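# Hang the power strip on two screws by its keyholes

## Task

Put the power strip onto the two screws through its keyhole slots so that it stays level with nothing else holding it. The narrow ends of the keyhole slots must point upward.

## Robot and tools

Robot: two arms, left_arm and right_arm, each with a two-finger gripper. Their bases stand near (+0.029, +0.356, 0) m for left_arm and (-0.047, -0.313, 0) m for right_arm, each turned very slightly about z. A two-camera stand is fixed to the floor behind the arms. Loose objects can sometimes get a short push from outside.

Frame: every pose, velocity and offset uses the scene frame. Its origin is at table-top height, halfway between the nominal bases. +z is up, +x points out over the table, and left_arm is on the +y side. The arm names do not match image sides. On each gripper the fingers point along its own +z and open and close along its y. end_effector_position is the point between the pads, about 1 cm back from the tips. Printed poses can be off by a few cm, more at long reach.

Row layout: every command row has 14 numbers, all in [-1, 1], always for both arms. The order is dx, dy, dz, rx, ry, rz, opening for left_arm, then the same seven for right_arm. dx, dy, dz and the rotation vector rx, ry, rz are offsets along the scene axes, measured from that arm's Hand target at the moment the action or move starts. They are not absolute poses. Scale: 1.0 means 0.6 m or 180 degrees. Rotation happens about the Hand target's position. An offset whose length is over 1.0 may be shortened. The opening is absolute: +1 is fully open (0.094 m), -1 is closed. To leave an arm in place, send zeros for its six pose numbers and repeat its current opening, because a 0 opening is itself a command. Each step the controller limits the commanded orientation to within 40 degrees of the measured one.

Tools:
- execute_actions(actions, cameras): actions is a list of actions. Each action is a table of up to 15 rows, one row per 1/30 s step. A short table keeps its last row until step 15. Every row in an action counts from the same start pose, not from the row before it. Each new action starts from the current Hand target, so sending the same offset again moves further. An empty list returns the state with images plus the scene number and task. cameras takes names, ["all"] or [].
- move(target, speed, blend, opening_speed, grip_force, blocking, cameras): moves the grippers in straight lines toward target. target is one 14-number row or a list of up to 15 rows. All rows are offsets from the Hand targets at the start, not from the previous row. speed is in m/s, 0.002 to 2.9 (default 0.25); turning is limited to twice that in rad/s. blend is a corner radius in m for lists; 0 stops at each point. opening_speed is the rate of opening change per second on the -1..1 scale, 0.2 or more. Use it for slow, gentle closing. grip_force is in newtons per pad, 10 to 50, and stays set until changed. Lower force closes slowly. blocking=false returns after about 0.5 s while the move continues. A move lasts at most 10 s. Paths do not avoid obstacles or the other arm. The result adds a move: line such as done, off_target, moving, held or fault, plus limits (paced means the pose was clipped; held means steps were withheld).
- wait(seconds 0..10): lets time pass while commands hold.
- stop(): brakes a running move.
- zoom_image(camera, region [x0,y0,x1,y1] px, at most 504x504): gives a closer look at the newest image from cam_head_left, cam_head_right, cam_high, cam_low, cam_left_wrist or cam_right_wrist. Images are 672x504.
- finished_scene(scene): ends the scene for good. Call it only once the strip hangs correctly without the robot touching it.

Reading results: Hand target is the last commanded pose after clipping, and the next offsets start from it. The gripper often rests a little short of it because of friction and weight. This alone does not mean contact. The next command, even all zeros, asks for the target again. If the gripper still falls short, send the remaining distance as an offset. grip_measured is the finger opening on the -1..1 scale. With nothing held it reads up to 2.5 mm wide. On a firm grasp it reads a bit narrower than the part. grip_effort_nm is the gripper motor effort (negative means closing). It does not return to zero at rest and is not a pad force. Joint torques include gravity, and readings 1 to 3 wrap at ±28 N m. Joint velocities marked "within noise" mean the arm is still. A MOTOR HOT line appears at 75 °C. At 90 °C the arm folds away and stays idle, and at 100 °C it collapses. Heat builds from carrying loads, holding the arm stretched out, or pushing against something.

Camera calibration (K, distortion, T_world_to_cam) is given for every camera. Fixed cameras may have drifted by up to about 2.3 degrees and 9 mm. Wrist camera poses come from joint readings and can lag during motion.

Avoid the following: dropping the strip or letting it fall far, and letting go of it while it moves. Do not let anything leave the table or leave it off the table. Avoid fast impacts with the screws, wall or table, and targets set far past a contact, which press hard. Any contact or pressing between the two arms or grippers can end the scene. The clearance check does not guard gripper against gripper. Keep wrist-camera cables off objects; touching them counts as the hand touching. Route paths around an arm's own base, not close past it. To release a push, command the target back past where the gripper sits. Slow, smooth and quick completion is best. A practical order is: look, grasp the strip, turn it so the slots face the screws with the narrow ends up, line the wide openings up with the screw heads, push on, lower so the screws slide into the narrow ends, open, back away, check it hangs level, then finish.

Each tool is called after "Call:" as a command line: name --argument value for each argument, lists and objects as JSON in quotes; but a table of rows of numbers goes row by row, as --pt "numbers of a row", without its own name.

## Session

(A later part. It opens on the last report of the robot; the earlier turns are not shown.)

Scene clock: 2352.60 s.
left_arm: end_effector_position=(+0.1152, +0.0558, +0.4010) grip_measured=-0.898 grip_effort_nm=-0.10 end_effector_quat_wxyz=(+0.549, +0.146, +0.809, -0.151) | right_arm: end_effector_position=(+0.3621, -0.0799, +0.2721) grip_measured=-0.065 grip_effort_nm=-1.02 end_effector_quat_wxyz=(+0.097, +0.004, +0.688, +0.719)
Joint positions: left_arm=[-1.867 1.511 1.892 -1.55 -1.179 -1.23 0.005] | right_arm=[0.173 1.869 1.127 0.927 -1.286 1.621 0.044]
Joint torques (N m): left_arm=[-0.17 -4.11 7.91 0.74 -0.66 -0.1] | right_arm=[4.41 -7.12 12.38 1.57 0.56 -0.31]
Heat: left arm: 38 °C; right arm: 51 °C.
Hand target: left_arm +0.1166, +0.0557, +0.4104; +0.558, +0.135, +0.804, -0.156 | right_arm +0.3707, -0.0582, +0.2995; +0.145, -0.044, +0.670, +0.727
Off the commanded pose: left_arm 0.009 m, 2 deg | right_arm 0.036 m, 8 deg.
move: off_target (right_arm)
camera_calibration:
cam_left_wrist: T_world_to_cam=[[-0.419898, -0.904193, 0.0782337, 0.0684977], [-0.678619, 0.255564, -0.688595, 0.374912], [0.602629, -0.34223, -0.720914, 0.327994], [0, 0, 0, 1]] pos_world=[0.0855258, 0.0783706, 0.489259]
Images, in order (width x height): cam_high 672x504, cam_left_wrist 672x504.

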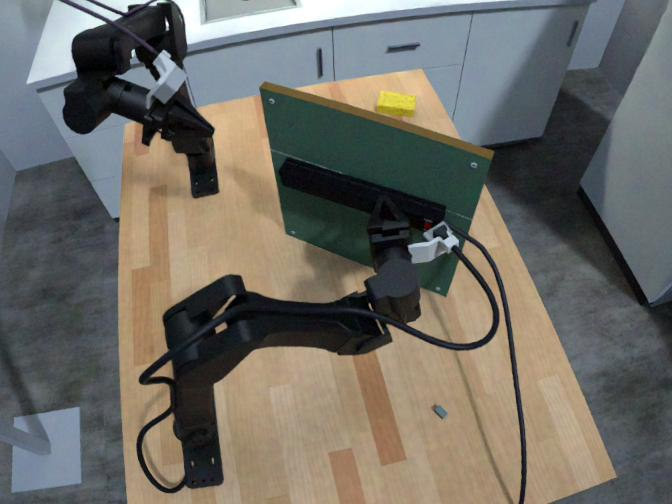

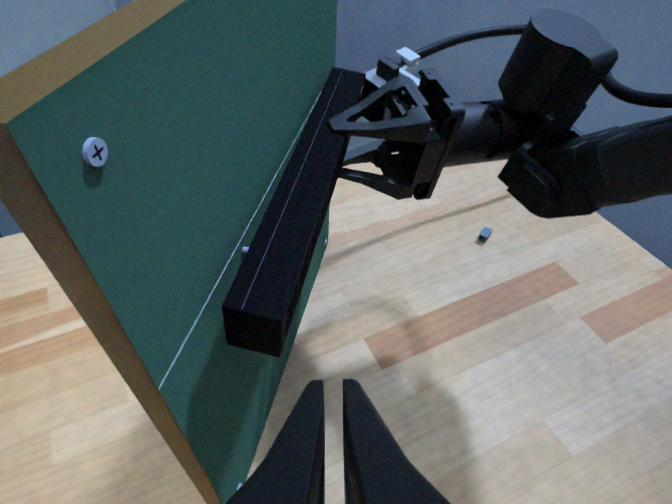

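Call:
move --target '[0,0,0,0,0,0,-0.9,0.013,0.0165,-0.003,0,0,-0.0045,-0.3]' --speed 0.05 --cameras '["cam_left_wrist","cam_high"]'

Call:
zoom_image --camera "cam_left_wrist" --region '[150, 30, 450, 370]'

Call:
zoom_image --camera "cam_high" --region '[260, 130, 500, 300]'

Scene clock: 2358.40 s.
left_arm: end_effector_position=(+0.1152, +0.0558, +0.4010) grip_measured=-0.898 grip_effort_nm=-0.10 end_effector_quat_wxyz=(+0.549, +0.146, +0.809, -0.151) | right_arm: end_effector_position=(+0.3622, -0.0793, +0.2718) grip_measured=-0.065 grip_effort_nm=-1.03 end_effector_quat_wxyz=(+0.095, +0.000, +0.689, +0.719)
Joint positions: left_arm=[-1.867 1.511 1.892 -1.55 -1.179 -1.23 0.005] | right_arm=[0.173 1.875 1.135 0.928 -1.296 1.621 0.044]
Joint torques (N m): left_arm=[-0.16 -4.18 7.91 0.74 -0.66 -0.1] | right_arm=[6.45 -6.32 13.24 1.41 0.95 -0.41]
Heat: left arm: 38 °C; right arm: 52 °C.
Hand target: left_arm +0.1166, +0.0557, +0.4104; +0.558, +0.135, +0.804, -0.156 | right_arm +0.3785, -0.0482, +0.2977; +0.150, -0.039, +0.670, +0.726
Off the commanded pose: left_arm 0.009 m, 2 deg | right_arm 0.044 m, 8 deg.
move: off_target (right_arm)
camera_calibration:
cam_left_wrist: T_world_to_cam=[[-0.419898, -0.904193, 0.0782337, 0.0684977], [-0.678619, 0.255564, -0.688595, 0.374912], [0.602629, -0.34223, -0.720914, 0.327994], [0, 0, 0, 1]] pos_world=[0.0855258, 0.0783706, 0.489259]
Images, in order (width x height): cam_high 672x504, cam_left_wrist 672x504.

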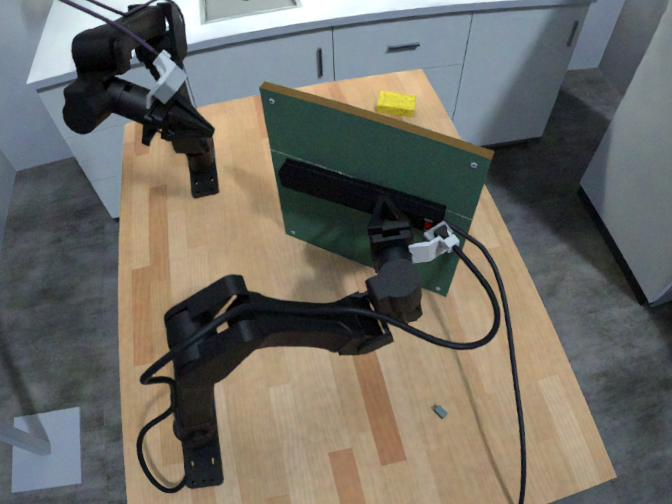

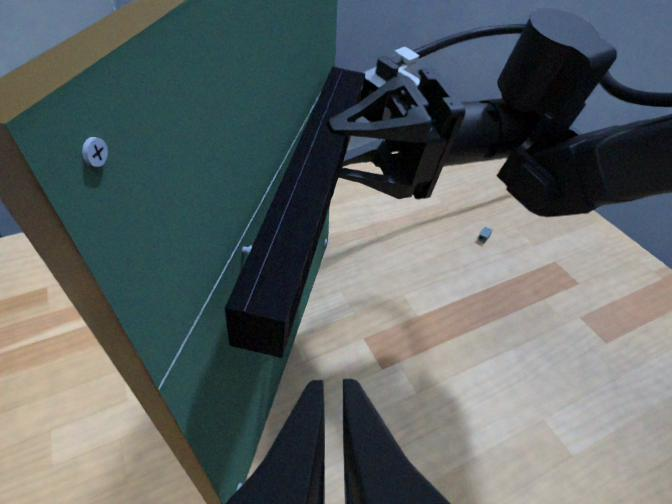

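Scaled by 1.482.

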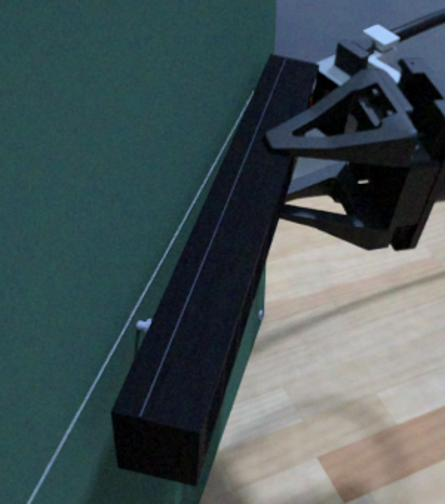

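Scaled by 2.100.

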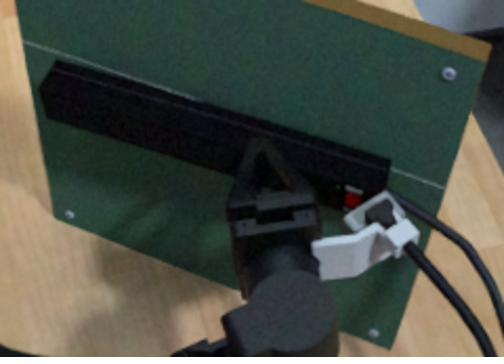

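Call:
zoom_image --camera "cam_left_wrist" --region '[205, 220, 305, 370]'

Call:
zoom_image --camera "cam_left_wrist" --region '[290, 40, 430, 220]'

Scaled by 3.360.

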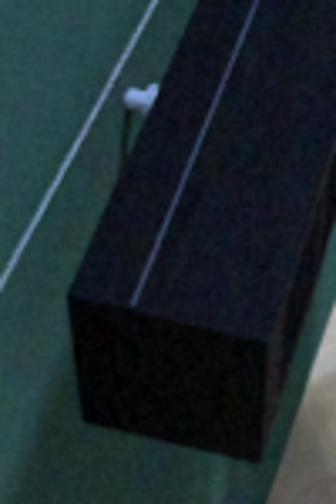

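Scaled by 2.800.

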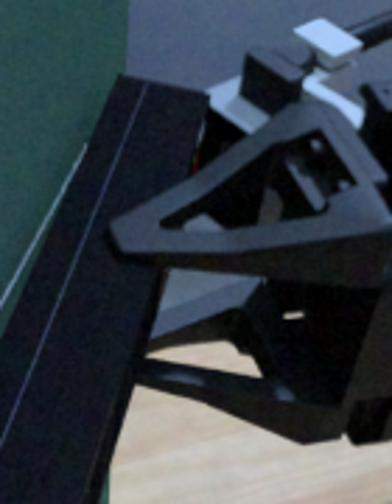

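Call:
move --pt "0 0 0 0 0 0 -0.9 -0.09 -0.115 0 -0.0198 0.0153 -0.0056 -0.3" --pt "0 0 0 0 0 0 -0.9 -0.034 -0.044 0 -0.0198 0.0153 -0.0056 -0.3" --speed 0.1 --cameras '["cam_left_wrist","cam_high"]'

Call:
zoom_image --camera "cam_left_wrist" --region '[150, 30, 450, 370]'

Call:
zoom_image --camera "cam_left_wrist" --region '[205, 220, 305, 370]'

Call:
zoom_image --camera "cam_high" --region '[260, 130, 500, 300]'

Scene clock: 2423.37 s.
left_arm: end_effector_position=(+0.1152, +0.0558, +0.4010) grip_measured=-0.898 grip_effort_nm=-0.10 end_effector_quat_wxyz=(+0.549, +0.146, +0.809, -0.151) | right_arm: end_effector_position=(+0.3587, -0.0838, +0.2629) grip_measured=-0.065 grip_effort_nm=-1.02 end_effector_quat_wxyz=(+0.092, +0.055, +0.711, +0.695)
Joint positions: left_arm=[-1.867 1.511 1.892 -1.55 -1.179 -1.23 0.005] | right_arm=[0.174 1.776 1.096 0.627 -1.222 1.466 0.044]
Joint torques (N m): left_arm=[-0.14 -4.14 7.91 0.74 -0.66 -0.1] | right_arm=[1.54 -8.38 11.54 1.78 -0.21 -0.46]
Heat: left arm: 38 °C; right arm: 56 °C.
Hand target: left_arm +0.1166, +0.0557, +0.4104; +0.558, +0.135, +0.804, -0.156 | right_arm +0.3581, -0.0747, +0.2978; +0.139, -0.021, +0.696, +0.704
Off the commanded pose: left_arm 0.009 m, 2 deg | right_arm 0.036 m, 10 deg.
move: off_target (right_arm)
camera_calibration:
cam_left_wrist: T_world_to_cam=[[-0.419898, -0.904193, 0.0782337, 0.0684977], [-0.678619, 0.255564, -0.688595, 0.374912], [0.602629, -0.34223, -0.720914, 0.327994], [0, 0, 0, 1]] pos_world=[0.0855258, 0.0783706, 0.489259]
Images, in order (width x height): cam_high 672x504, cam_left_wrist 672x504.

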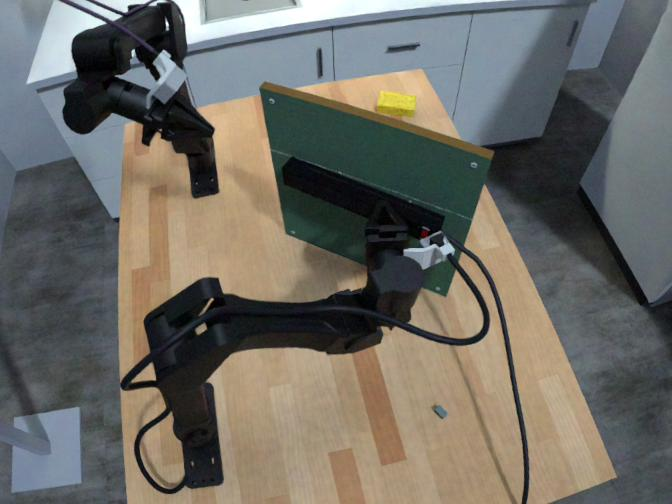

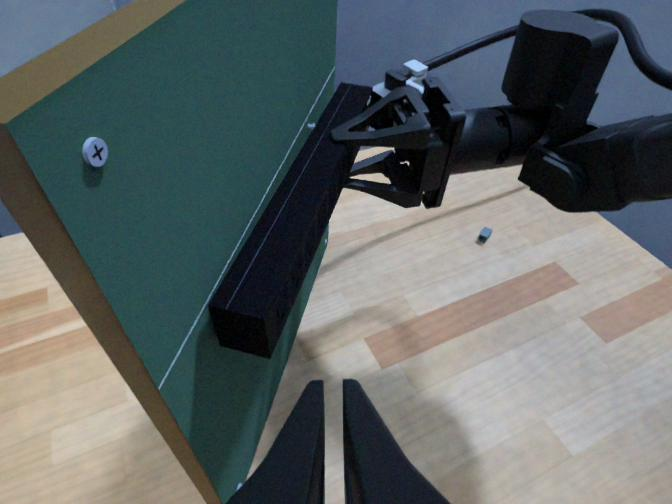

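Scaled by 1.482.

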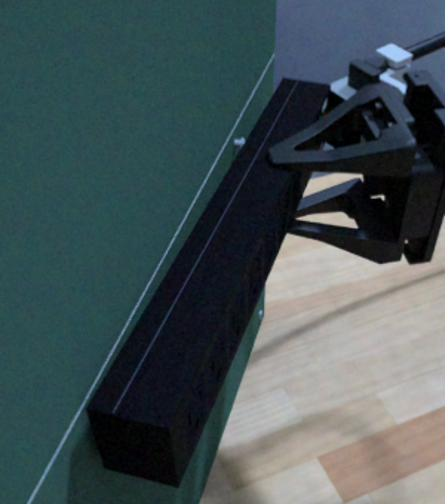

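Scaled by 3.360.

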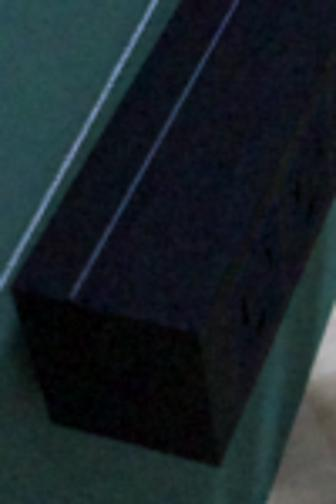

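Scaled by 2.100.

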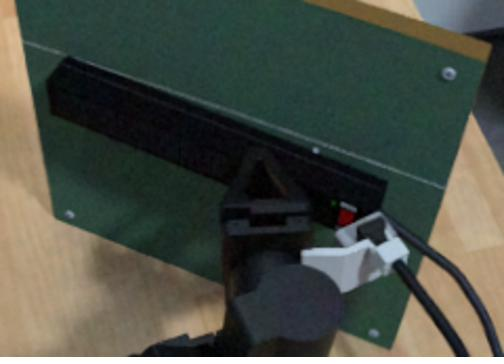

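Call:
move --target '[0,0,0,0,0,0,-0.9,0,0.004,0.009,0,0,0.017,-0.3]' --speed 0.06 --cameras '["cam_left_wrist","cam_high"]'

Call:
zoom_image --camera "cam_left_wrist" --region '[150, 30, 450, 370]'

Call:
zoom_image --camera "cam_high" --region '[260, 130, 500, 300]'

Scene clock: 2439.23 s.
left_arm: end_effector_position=(+0.1152, +0.0558, +0.4010) grip_measured=-0.898 grip_effort_nm=-0.10 end_effector_quat_wxyz=(+0.549, +0.146, +0.809, -0.151) | right_arm: end_effector_position=(+0.3624, -0.0815, +0.2671) grip_measured=-0.065 grip_effort_nm=-1.03 end_effector_quat_wxyz=(+0.080, +0.045, +0.712, +0.696)
Joint positions: left_arm=[-1.867 1.511 1.892 -1.55 -1.179 -1.23 0.005] | right_arm=[0.174 1.8 1.149 0.591 -1.252 1.462 0.044]
Joint torques (N m): left_arm=[-0.17 -4.18 7.91 0.74 -0.67 -0.1] | right_arm=[1.35 -8.53 11.75 1.79 -0.52 -0.36]
Heat: left arm: 38 °C; right arm: 55 °C.
Hand target: left_arm +0.1166, +0.0557, +0.4104; +0.558, +0.135, +0.804, -0.156 | right_arm +0.3581, -0.0723, +0.3033; +0.121, -0.039, +0.695, +0.707
Off the commanded pose: left_arm 0.009 m, 2 deg | right_arm 0.038 m, 11 deg.
move: off_target (right_arm)
camera_calibration:
cam_left_wrist: T_world_to_cam=[[-0.419898, -0.904193, 0.0782337, 0.0684977], [-0.678619, 0.255564, -0.688595, 0.374912], [0.602629, -0.34223, -0.720914, 0.327994], [0, 0, 0, 1]] pos_world=[0.0855258, 0.0783706, 0.489259]
Images, in order (width x height): cam_high 672x504, cam_left_wrist 672x504.

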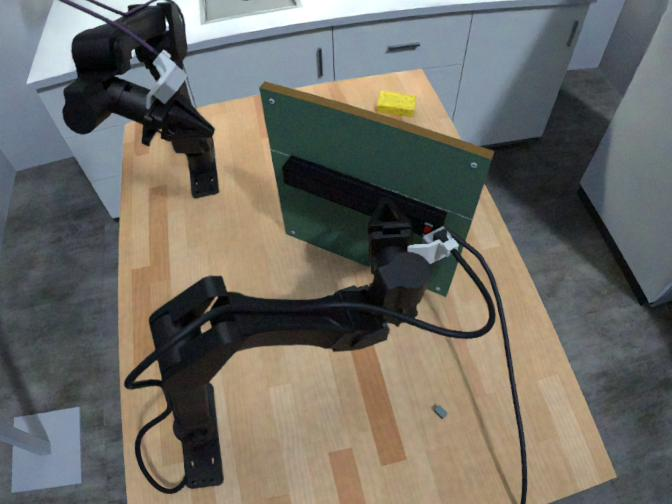

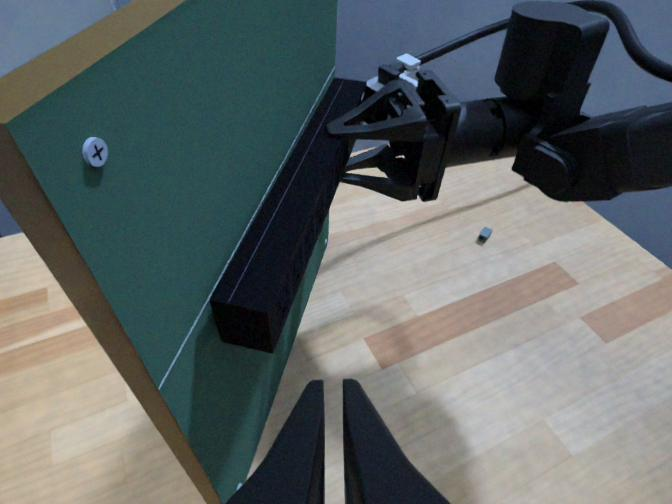

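Scaled by 1.482.

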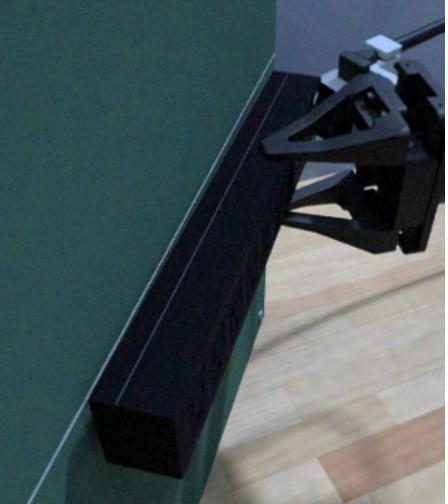

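Scaled by 2.100.

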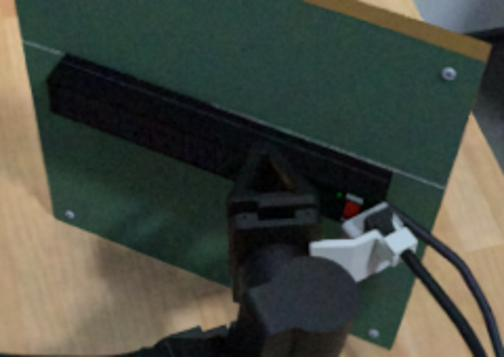

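Call:
move --target '[0,0,0,0,0,0,-0.9,-0.0035,0.003,0,-0.0035,-0.0045,0.014,-0.3]' --speed 0.06 --cameras '["cam_left_wrist","cam_high"]'

Call:
zoom_image --camera "cam_left_wrist" --region '[150, 30, 450, 370]'

Call:
zoom_image --camera "cam_high" --region '[260, 130, 500, 300]'

Scene clock: 2450.60 s.
left_arm: end_effector_position=(+0.1152, +0.0558, +0.4010) grip_measured=-0.898 grip_effort_nm=-0.10 end_effector_quat_wxyz=(+0.549, +0.146, +0.809, -0.151) | right_arm: end_effector_position=(+0.3621, -0.0807, +0.2682) grip_measured=-0.065 grip_effort_nm=-1.03 end_effector_quat_wxyz=(+0.070, +0.031, +0.714, +0.696)
Joint positions: left_arm=[-1.867 1.511 1.892 -1.55 -1.179 -1.23 0.005] | right_arm=[0.171 1.817 1.183 0.551 -1.289 1.435 0.044]
Joint torques (N m): left_arm=[-0.21 -4.11 7.92 0.74 -0.66 -0.1] | right_arm=[1.69 -8.64 11.79 1.76 -0.55 -0.44]
Heat: left arm: 38 °C; right arm: 53 °C.
Hand target: left_arm +0.1166, +0.0557, +0.4104; +0.558, +0.135, +0.804, -0.156 | right_arm +0.3559, -0.0704, +0.3032; +0.110, -0.060, +0.697, +0.706
Off the commanded pose: left_arm 0.009 m, 2 deg | right_arm 0.037 m, 12 deg.
move: off_target (right_arm)
camera_calibration:
cam_left_wrist: T_world_to_cam=[[-0.419898, -0.904193, 0.0782337, 0.0684977], [-0.678619, 0.255564, -0.688595, 0.374912], [0.602629, -0.34223, -0.720914, 0.327994], [0, 0, 0, 1]] pos_world=[0.0855258, 0.0783706, 0.489259]
Images, in order (width x height): cam_high 672x504, cam_left_wrist 672x504.

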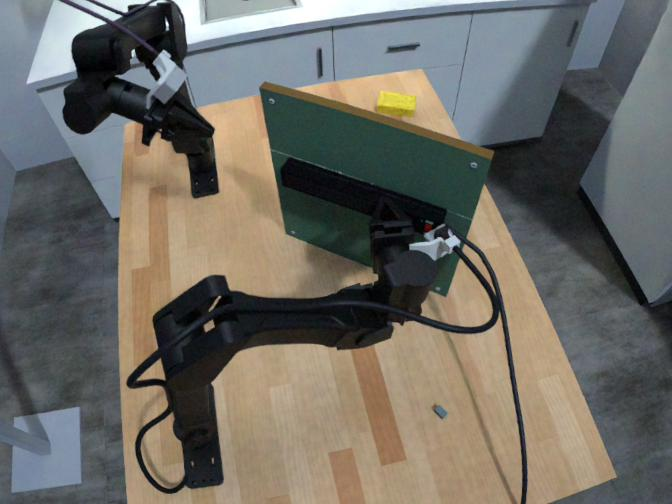

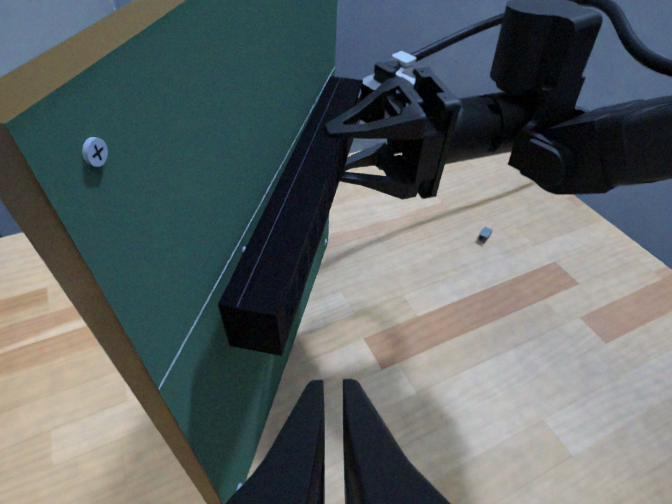

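Scaled by 1.482.

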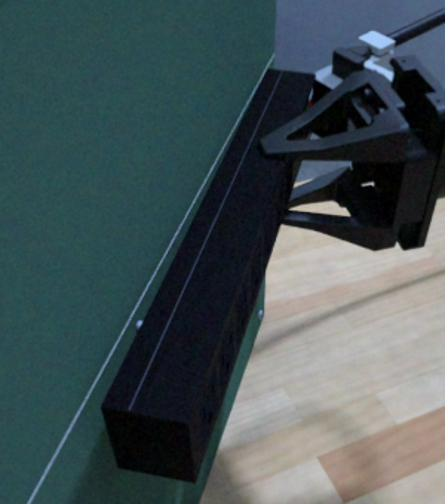

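Scaled by 2.100.

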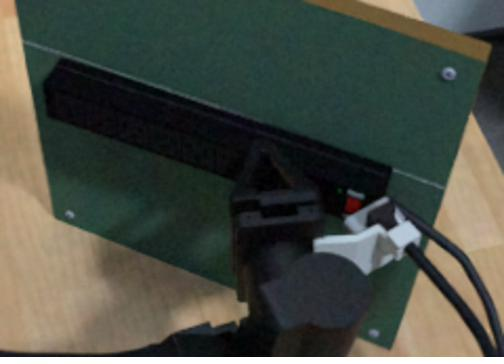

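Call:
move --target '[0,0,0,0,0,0,-0.9,0.018,0.0235,-0.003,0,0,0,-0.3]' --speed 0.05 --cameras '["cam_left_wrist","cam_high"]'

Call:
zoom_image --camera "cam_left_wrist" --region '[150, 30, 450, 370]'

Call:
zoom_image --camera "cam_high" --region '[260, 130, 500, 300]'

Scene clock: 2463.87 s.
left_arm: end_effector_position=(+0.1152, +0.0558, +0.4010) grip_measured=-0.898 grip_effort_nm=-0.10 end_effector_quat_wxyz=(+0.549, +0.146, +0.809, -0.151) | right_arm: end_effector_position=(+0.3627, -0.0811, +0.2673) grip_measured=-0.065 grip_effort_nm=-1.02 end_effector_quat_wxyz=(+0.056, +0.019, +0.715, +0.697)
Joint positions: left_arm=[-1.867 1.511 1.892 -1.55 -1.179 -1.23 0.005] | right_arm=[0.165 1.842 1.214 0.535 -1.331 1.427 0.044]
Joint torques (N m): left_arm=[-0.18 -4.14 7.9 0.75 -0.66 -0.1] | right_arm=[4.96 -7.72 13.23 1.83 0.07 -0.33]
Heat: left arm: 38 °C; right arm: 51 °C.
Hand target: left_arm +0.1166, +0.0557, +0.4104; +0.558, +0.135, +0.804, -0.156 | right_arm +0.3667, -0.0564, +0.3014; +0.110, -0.060, +0.697, +0.706
Off the commanded pose: left_arm 0.009 m, 2 deg | right_arm 0.042 m, 11 deg.
move: off_target (right_arm)
camera_calibration:
cam_left_wrist: T_world_to_cam=[[-0.419898, -0.904193, 0.0782337, 0.0684977], [-0.678619, 0.255564, -0.688595, 0.374912], [0.602629, -0.34223, -0.720914, 0.327994], [0, 0, 0, 1]] pos_world=[0.0855258, 0.0783706, 0.489259]
Images, in order (width x height): cam_high 672x504, cam_left_wrist 672x504.

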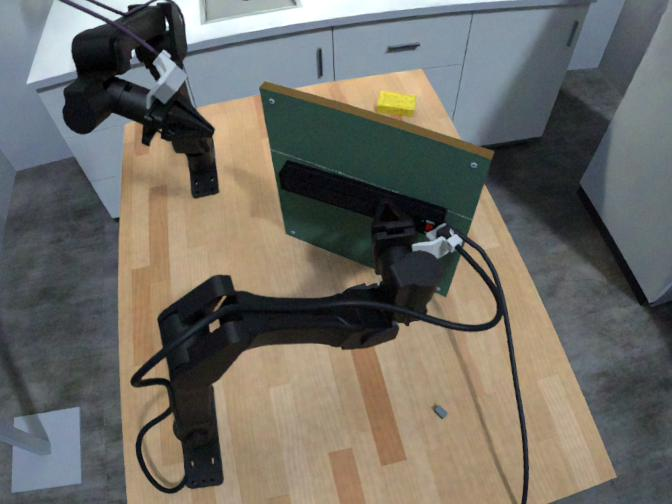

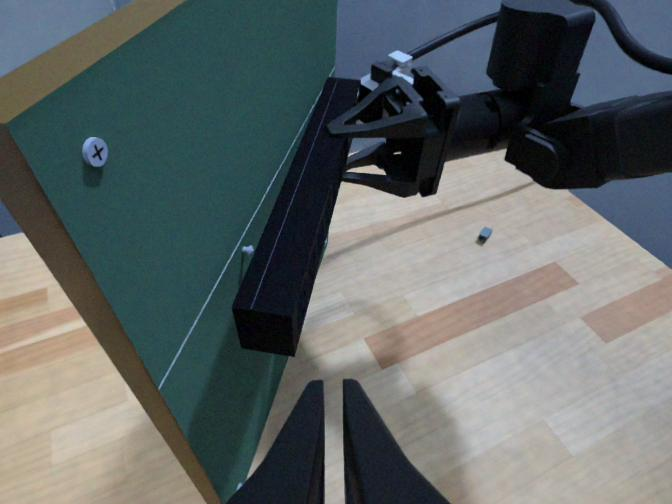

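Scaled by 1.482.

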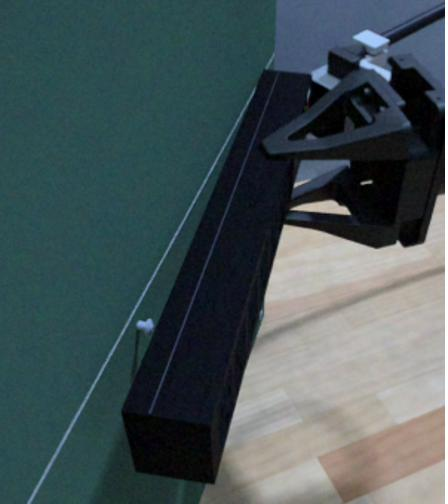

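Scaled by 2.100.

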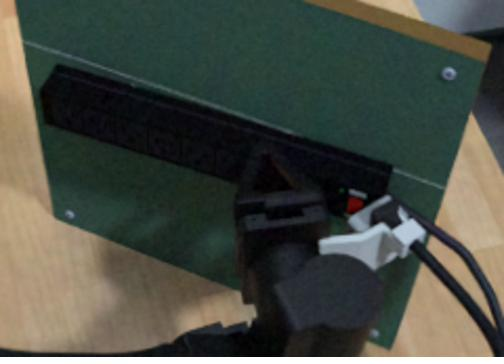

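Call:
move --pt "0 0 0 0 0 0 -0.9 -0.05 -0.065 0.001 0 0 -0.024 -0.3" --pt "0 0 0 0 0 0 -0.9 -0.006 -0.0085 0.001 0 0 -0.024 -0.3" --speed 0.1 --cameras '["cam_left_wrist","cam_high"]'

Call:
zoom_image --camera "cam_left_wrist" --region '[150, 30, 450, 370]'

Call:
zoom_image --camera "cam_high" --region '[260, 130, 500, 300]'

Scene clock: 2478.60 s.
left_arm: end_effector_position=(+0.1152, +0.0558, +0.4010) grip_measured=-0.898 grip_effort_nm=-0.10 end_effector_quat_wxyz=(+0.549, +0.146, +0.809, -0.151) | right_arm: end_effector_position=(+0.3572, -0.0748, +0.2682) grip_measured=-0.065 grip_effort_nm=-1.02 end_effector_quat_wxyz=(+0.087, +0.029, +0.717, +0.691)
Joint positions: left_arm=[-1.867 1.511 1.892 -1.55 -1.179 -1.23 0.005] | right_arm=[0.191 1.786 1.153 0.543 -1.246 1.4 0.044]
Joint torques (N m): left_arm=[-0.17 -4.14 7.91 0.74 -0.66 -0.11] | right_arm=[2.54 -7.51 12.57 1.77 0.01 -0.23]
Heat: left arm: 38 °C; right arm: 54 °C.
Hand target: left_arm +0.1166, +0.0557, +0.4104; +0.558, +0.135, +0.804, -0.156 | right_arm +0.3631, -0.0614, +0.3020; +0.136, -0.034, +0.699, +0.701
Off the commanded pose: left_arm 0.009 m, 2 deg | right_arm 0.037 m, 9 deg.
move: off_target (right_arm)
camera_calibration:
cam_left_wrist: T_world_to_cam=[[-0.419898, -0.904193, 0.0782337, 0.0684977], [-0.678619, 0.255564, -0.688595, 0.374912], [0.602629, -0.34223, -0.720914, 0.327994], [0, 0, 0, 1]] pos_world=[0.0855258, 0.0783706, 0.489259]
Images, in order (width x height): cam_high 672x504, cam_left_wrist 672x504.

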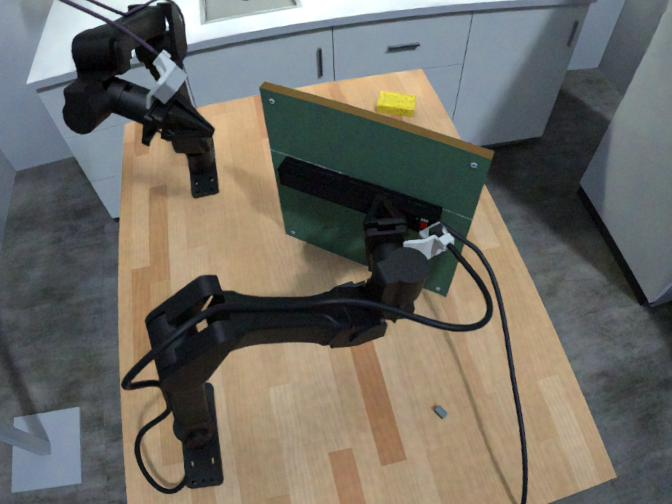

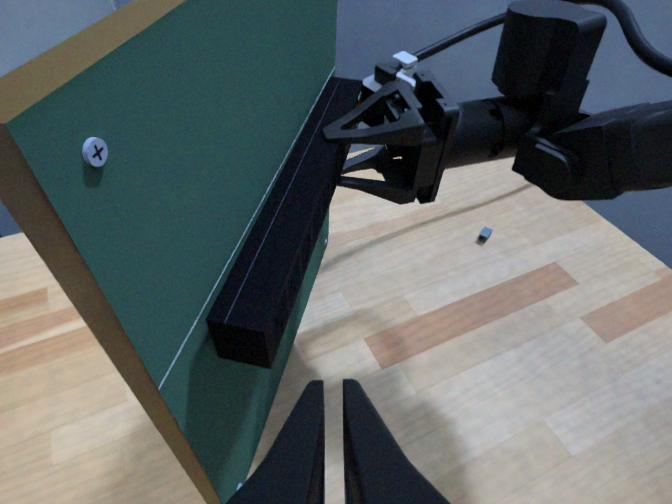

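Scaled by 1.482.

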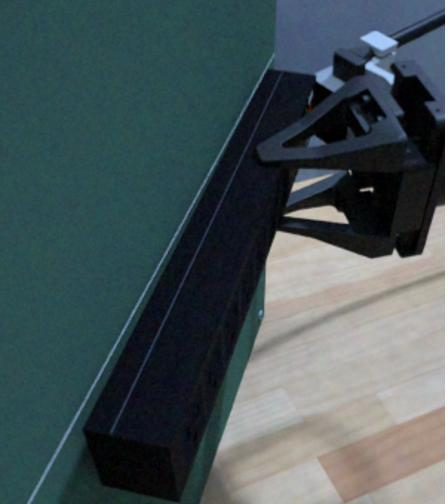

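Scaled by 2.100.

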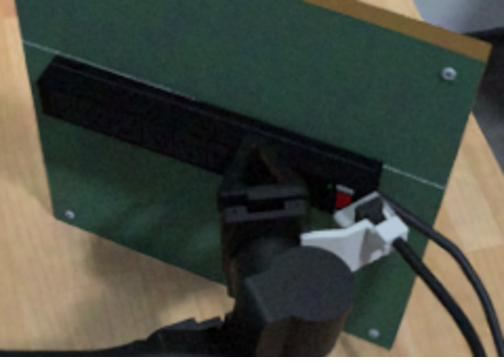

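Call:
move --target '[0,0,0,0,0,0,-0.9,0.007,-0.0055,-0.002,0.0067,0.0087,0.007,-0.3]' --speed 0.06 --cameras '["cam_left_wrist","cam_high"]'

Call:
zoom_image --camera "cam_left_wrist" --region '[150, 30, 450, 370]'

Call:
zoom_image --camera "cam_high" --region '[260, 130, 500, 300]'

Scene clock: 2491.20 s.
left_arm: end_effector_position=(+0.1152, +0.0558, +0.4010) grip_measured=-0.898 grip_effort_nm=-0.10 end_effector_quat_wxyz=(+0.549, +0.146, +0.809, -0.151) | right_arm: end_effector_position=(+0.3574, -0.0770, +0.2696) grip_measured=-0.065 grip_effort_nm=-1.03 end_effector_quat_wxyz=(+0.061, +0.028, +0.711, +0.700)
Joint positions: left_arm=[-1.867 1.511 1.892 -1.55 -1.179 -1.23 0.005] | right_arm=[0.18 1.815 1.172 0.592 -1.298 1.474 0.044]
Joint torques (N m): left_arm=[-0.14 -4.16 7.9 0.74 -0.67 -0.1] | right_arm=[2.28 -7.42 12.23 1.86 0.2 -0.28]
Heat: left arm: 38 °C; right arm: 55 °C.
Hand target: left_arm +0.1166, +0.0557, +0.4104; +0.558, +0.135, +0.804, -0.156 | right_arm +0.3674, -0.0648, +0.3007; +0.119, -0.030, +0.693, +0.710
Off the commanded pose: left_arm 0.009 m, 2 deg | right_arm 0.035 m, 10 deg.
move: off_target (right_arm)
camera_calibration:
cam_left_wrist: T_world_to_cam=[[-0.419898, -0.904193, 0.0782337, 0.0684977], [-0.678619, 0.255564, -0.688595, 0.374912], [0.602629, -0.34223, -0.720914, 0.327994], [0, 0, 0, 1]] pos_world=[0.0855258, 0.0783706, 0.489259]
Images, in order (width x height): cam_high 672x504, cam_left_wrist 672x504.

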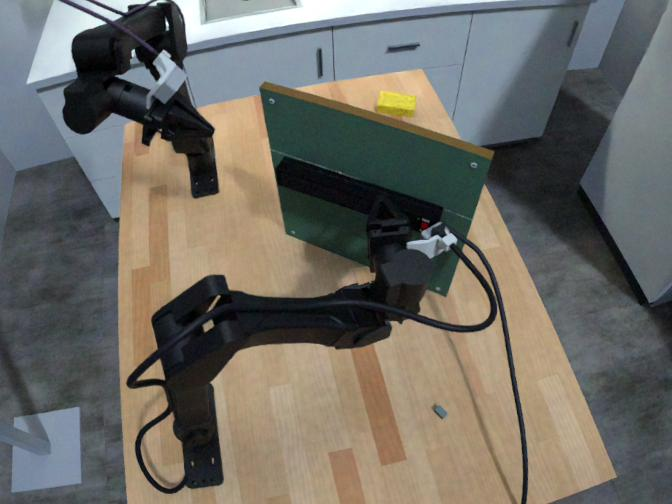

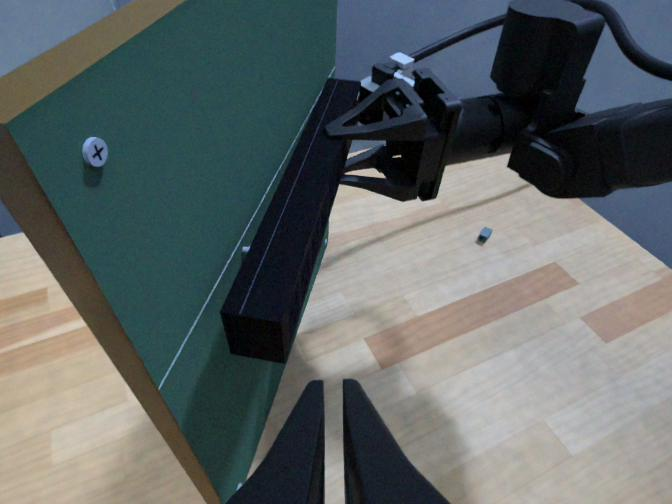

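Scaled by 1.482.

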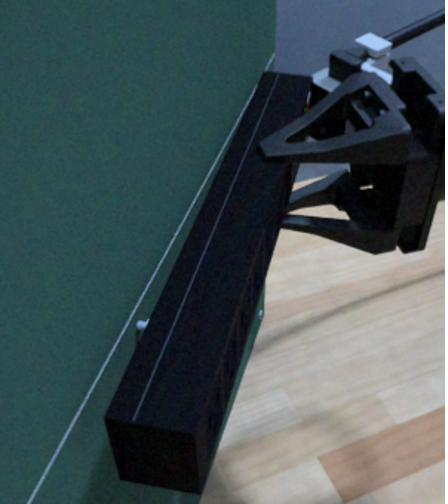

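Scaled by 2.100.

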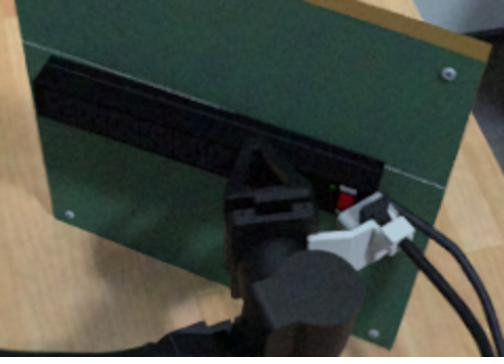

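Call:
move --target '[0,0,0,0,0,0,-0.9,0.0095,-0.0065,-0.005,0,0,-0.008,-0.3]' --speed 0.06 --cameras '["cam_left_wrist","cam_high"]'

Call:
zoom_image --camera "cam_left_wrist" --region '[150, 30, 450, 370]'

Call:
zoom_image --camera "cam_high" --region '[260, 130, 500, 300]'

Scene clock: 2500.13 s.
left_arm: end_effector_position=(+0.1152, +0.0558, +0.4010) grip_measured=-0.898 grip_effort_nm=-0.10 end_effector_quat_wxyz=(+0.549, +0.146, +0.809, -0.151) | right_arm: end_effector_position=(+0.3576, -0.0774, +0.2692) grip_measured=-0.065 grip_effort_nm=-1.03 end_effector_quat_wxyz=(+0.062, +0.024, +0.711, +0.700)
Joint positions: left_arm=[-1.867 1.511 1.892 -1.55 -1.179 -1.23 0.005] | right_arm=[0.178 1.82 1.172 0.606 -1.304 1.475 0.044]
Joint torques (N m): left_arm=[-0.16 -4.15 7.92 0.73 -0.66 -0.09] | right_arm=[1.72 -7.15 12.26 1.83 0.38 -0.18]
Heat: left arm: 38 °C; right arm: 53 °C.
Hand target: left_arm +0.1166, +0.0557, +0.4104; +0.558, +0.135, +0.804, -0.156 | right_arm +0.3731, -0.0686, +0.2978; +0.128, -0.022, +0.694, +0.709
Off the commanded pose: left_arm 0.009 m, 2 deg | right_arm 0.034 m, 9 deg.
move: off_target (right_arm)
camera_calibration:
cam_left_wrist: T_world_to_cam=[[-0.419898, -0.904193, 0.0782337, 0.0684977], [-0.678619, 0.255564, -0.688595, 0.374912], [0.602629, -0.34223, -0.720914, 0.327994], [0, 0, 0, 1]] pos_world=[0.0855258, 0.0783706, 0.489259]
Images, in order (width x height): cam_high 672x504, cam_left_wrist 672x504.

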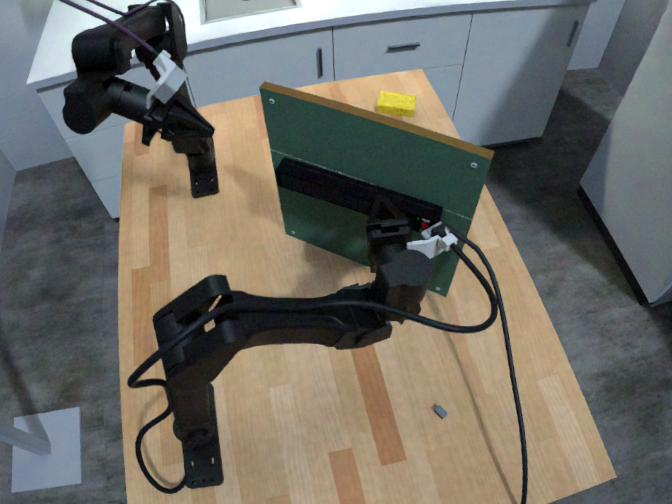

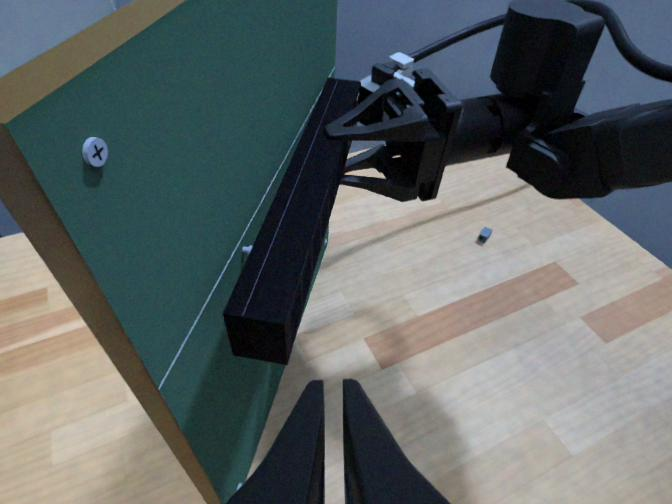

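Scaled by 1.482.

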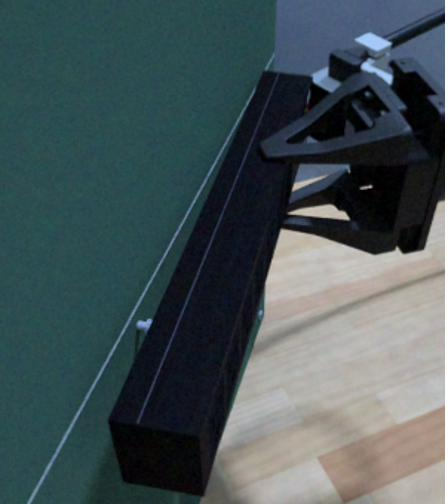

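Scaled by 2.100.

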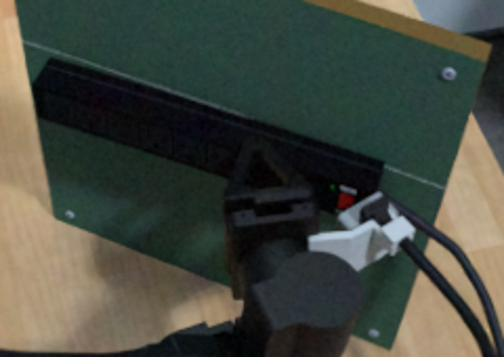

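Call:
move --pt "0 0 0 0 0 0 -0.9 -0.055 -0.07 0 0 0 0 -0.3" --pt "0 0 0 0 0 0 -0.9 0 0 0 0 0 0 -0.3" --speed 0.1 --cameras '["cam_left_wrist","cam_high"]'

Call:
zoom_image --camera "cam_left_wrist" --region '[150, 30, 450, 370]'

Call:
zoom_image --camera "cam_high" --region '[260, 130, 500, 300]'

Scene clock: 2506.90 s.
left_arm: end_effector_position=(+0.1152, +0.0558, +0.4010) grip_measured=-0.898 grip_effort_nm=-0.10 end_effector_quat_wxyz=(+0.549, +0.146, +0.809, -0.151) | right_arm: end_effector_position=(+0.3671, -0.0828, +0.2658) grip_measured=-0.065 grip_effort_nm=-1.02 end_effector_quat_wxyz=(+0.081, +0.038, +0.708, +0.700)
Joint positions: left_arm=[-1.867 1.511 1.892 -1.55 -1.179 -1.23 0.005] | right_arm=[0.167 1.832 1.161 0.65 -1.268 1.489 0.044]
Joint torques (N m): left_arm=[-0.18 -4.14 7.9 0.74 -0.67 -0.1] | right_arm=[2.82 -7.79 12.6 1.7 0.04 -0.16]
Heat: left arm: 38 °C; right arm: 53 °C.
Hand target: left_arm +0.1166, +0.0557, +0.4104; +0.558, +0.135, +0.804, -0.156 | right_arm +0.3730, -0.0686, +0.2978; +0.128, -0.022, +0.694, +0.709
Off the commanded pose: left_arm 0.009 m, 2 deg | right_arm 0.035 m, 9 deg.
move: off_target (right_arm)
camera_calibration:
cam_left_wrist: T_world_to_cam=[[-0.419898, -0.904193, 0.0782337, 0.0684977], [-0.678619, 0.255564, -0.688595, 0.374912], [0.602629, -0.34223, -0.720914, 0.327994], [0, 0, 0, 1]] pos_world=[0.0855258, 0.0783706, 0.489259]
Images, in order (width x height): cam_high 672x504, cam_left_wrist 672x504.

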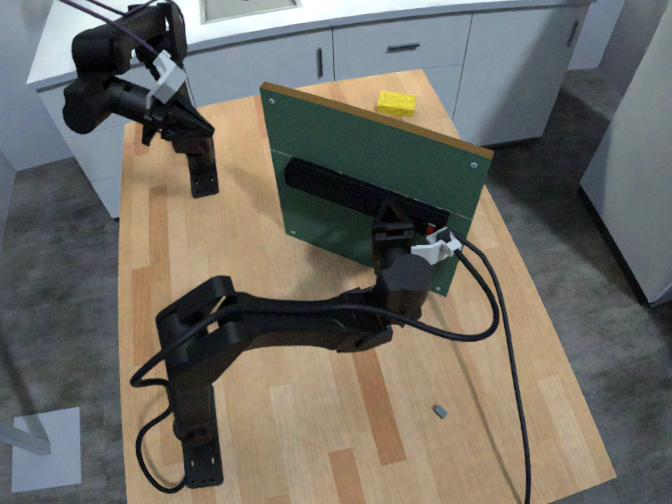

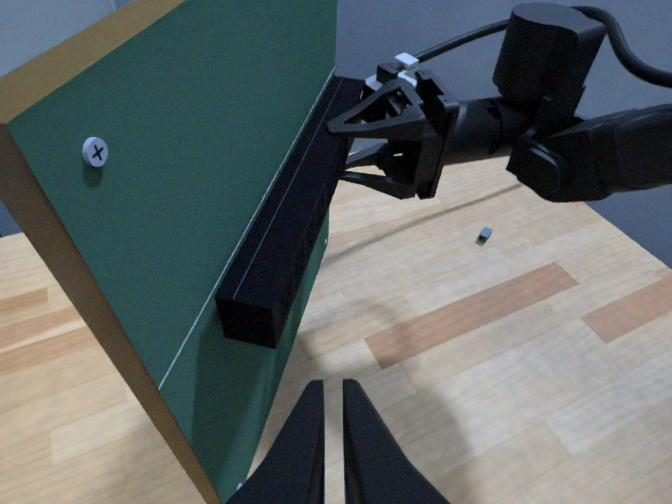

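Scaled by 1.482.

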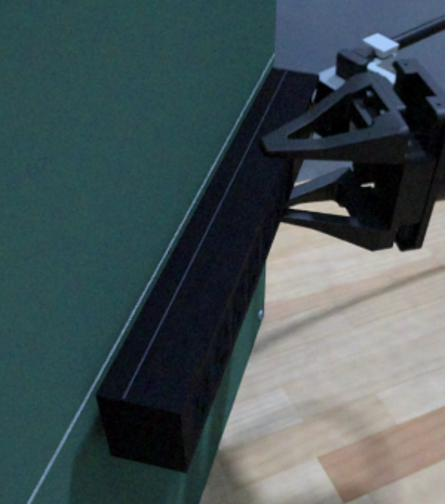

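Scaled by 2.100.

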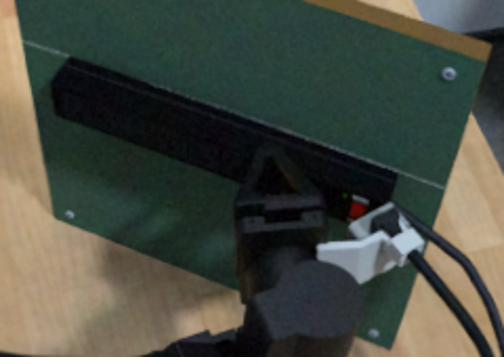

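Call:
move --pt "0 0 0 0 0 0 -0.9 -0.064 -0.063 0.004 -0.0017 -0.0022 0.005 -0.3" --pt "0 0 0 0 0 0 -0.9 -0.0086 0.0066 0.004 -0.0017 -0.0022 0.005 -0.3" --speed 0.1 --cameras '["cam_left_wrist","cam_high"]'

Call:
zoom_image --camera "cam_left_wrist" --region '[150, 30, 450, 370]'

Call:
zoom_image --camera "cam_high" --region '[260, 130, 500, 300]'

Scene clock: 2516.93 s.
left_arm: end_effector_position=(+0.1152, +0.0558, +0.4010) grip_measured=-0.898 grip_effort_nm=-0.10 end_effector_quat_wxyz=(+0.549, +0.146, +0.809, -0.151) | right_arm: end_effector_position=(+0.3639, -0.0803, +0.2669) grip_measured=-0.065 grip_effort_nm=-1.03 end_effector_quat_wxyz=(+0.077, +0.037, +0.710, +0.699)
Joint positions: left_arm=[-1.867 1.511 1.892 -1.55 -1.179 -1.23 0.005] | right_arm=[0.174 1.821 1.16 0.626 -1.269 1.479 0.044]
Joint torques (N m): left_arm=[-0.17 -4.16 7.9 0.74 -0.66 -0.1] | right_arm=[3 -7.84 12.38 1.74 0.01 -0.29]
Heat: left arm: 39 °C; right arm: 52 °C.
Hand target: left_arm +0.1166, +0.0557, +0.4104; +0.558, +0.135, +0.804, -0.156 | right_arm +0.3679, -0.0647, +0.3001; +0.125, -0.030, +0.695, +0.708
Off the commanded pose: left_arm 0.009 m, 2 deg | right_arm 0.037 m, 10 deg.
move: off_target (right_arm)
camera_calibration:
cam_left_wrist: T_world_to_cam=[[-0.419898, -0.904193, 0.0782337, 0.0684977], [-0.678619, 0.255564, -0.688595, 0.374912], [0.602629, -0.34223, -0.720914, 0.327994], [0, 0, 0, 1]] pos_world=[0.0855258, 0.0783706, 0.489259]
Images, in order (width x height): cam_high 672x504, cam_left_wrist 672x504.

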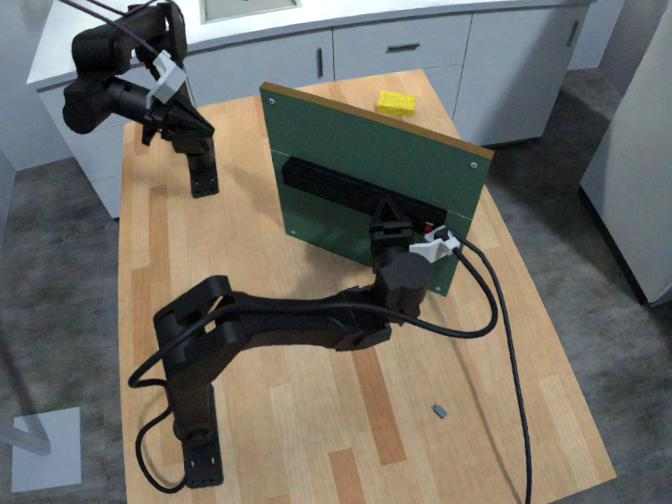

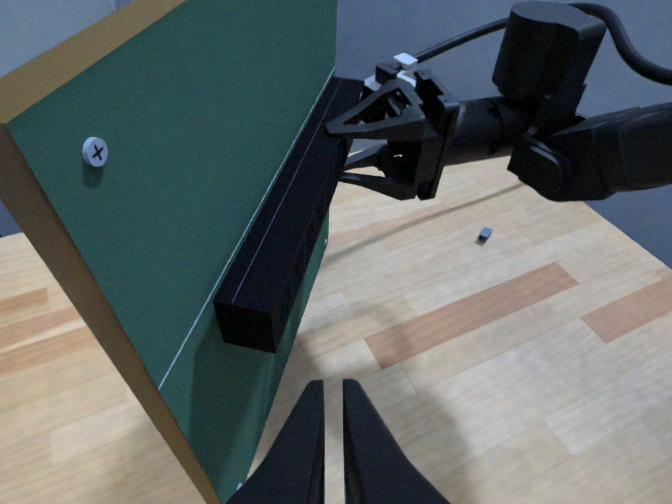

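Scaled by 1.482.

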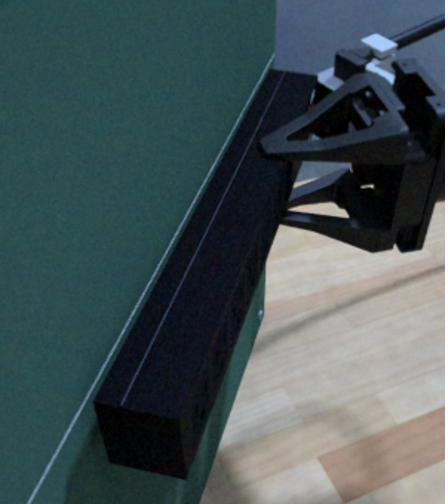

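Scaled by 2.100.

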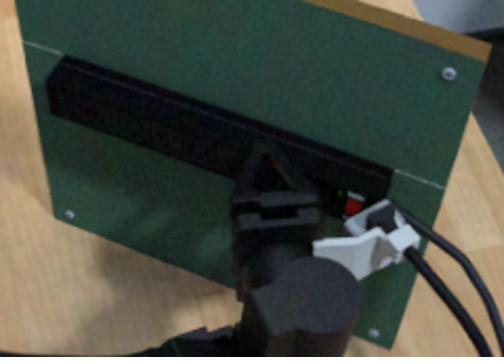

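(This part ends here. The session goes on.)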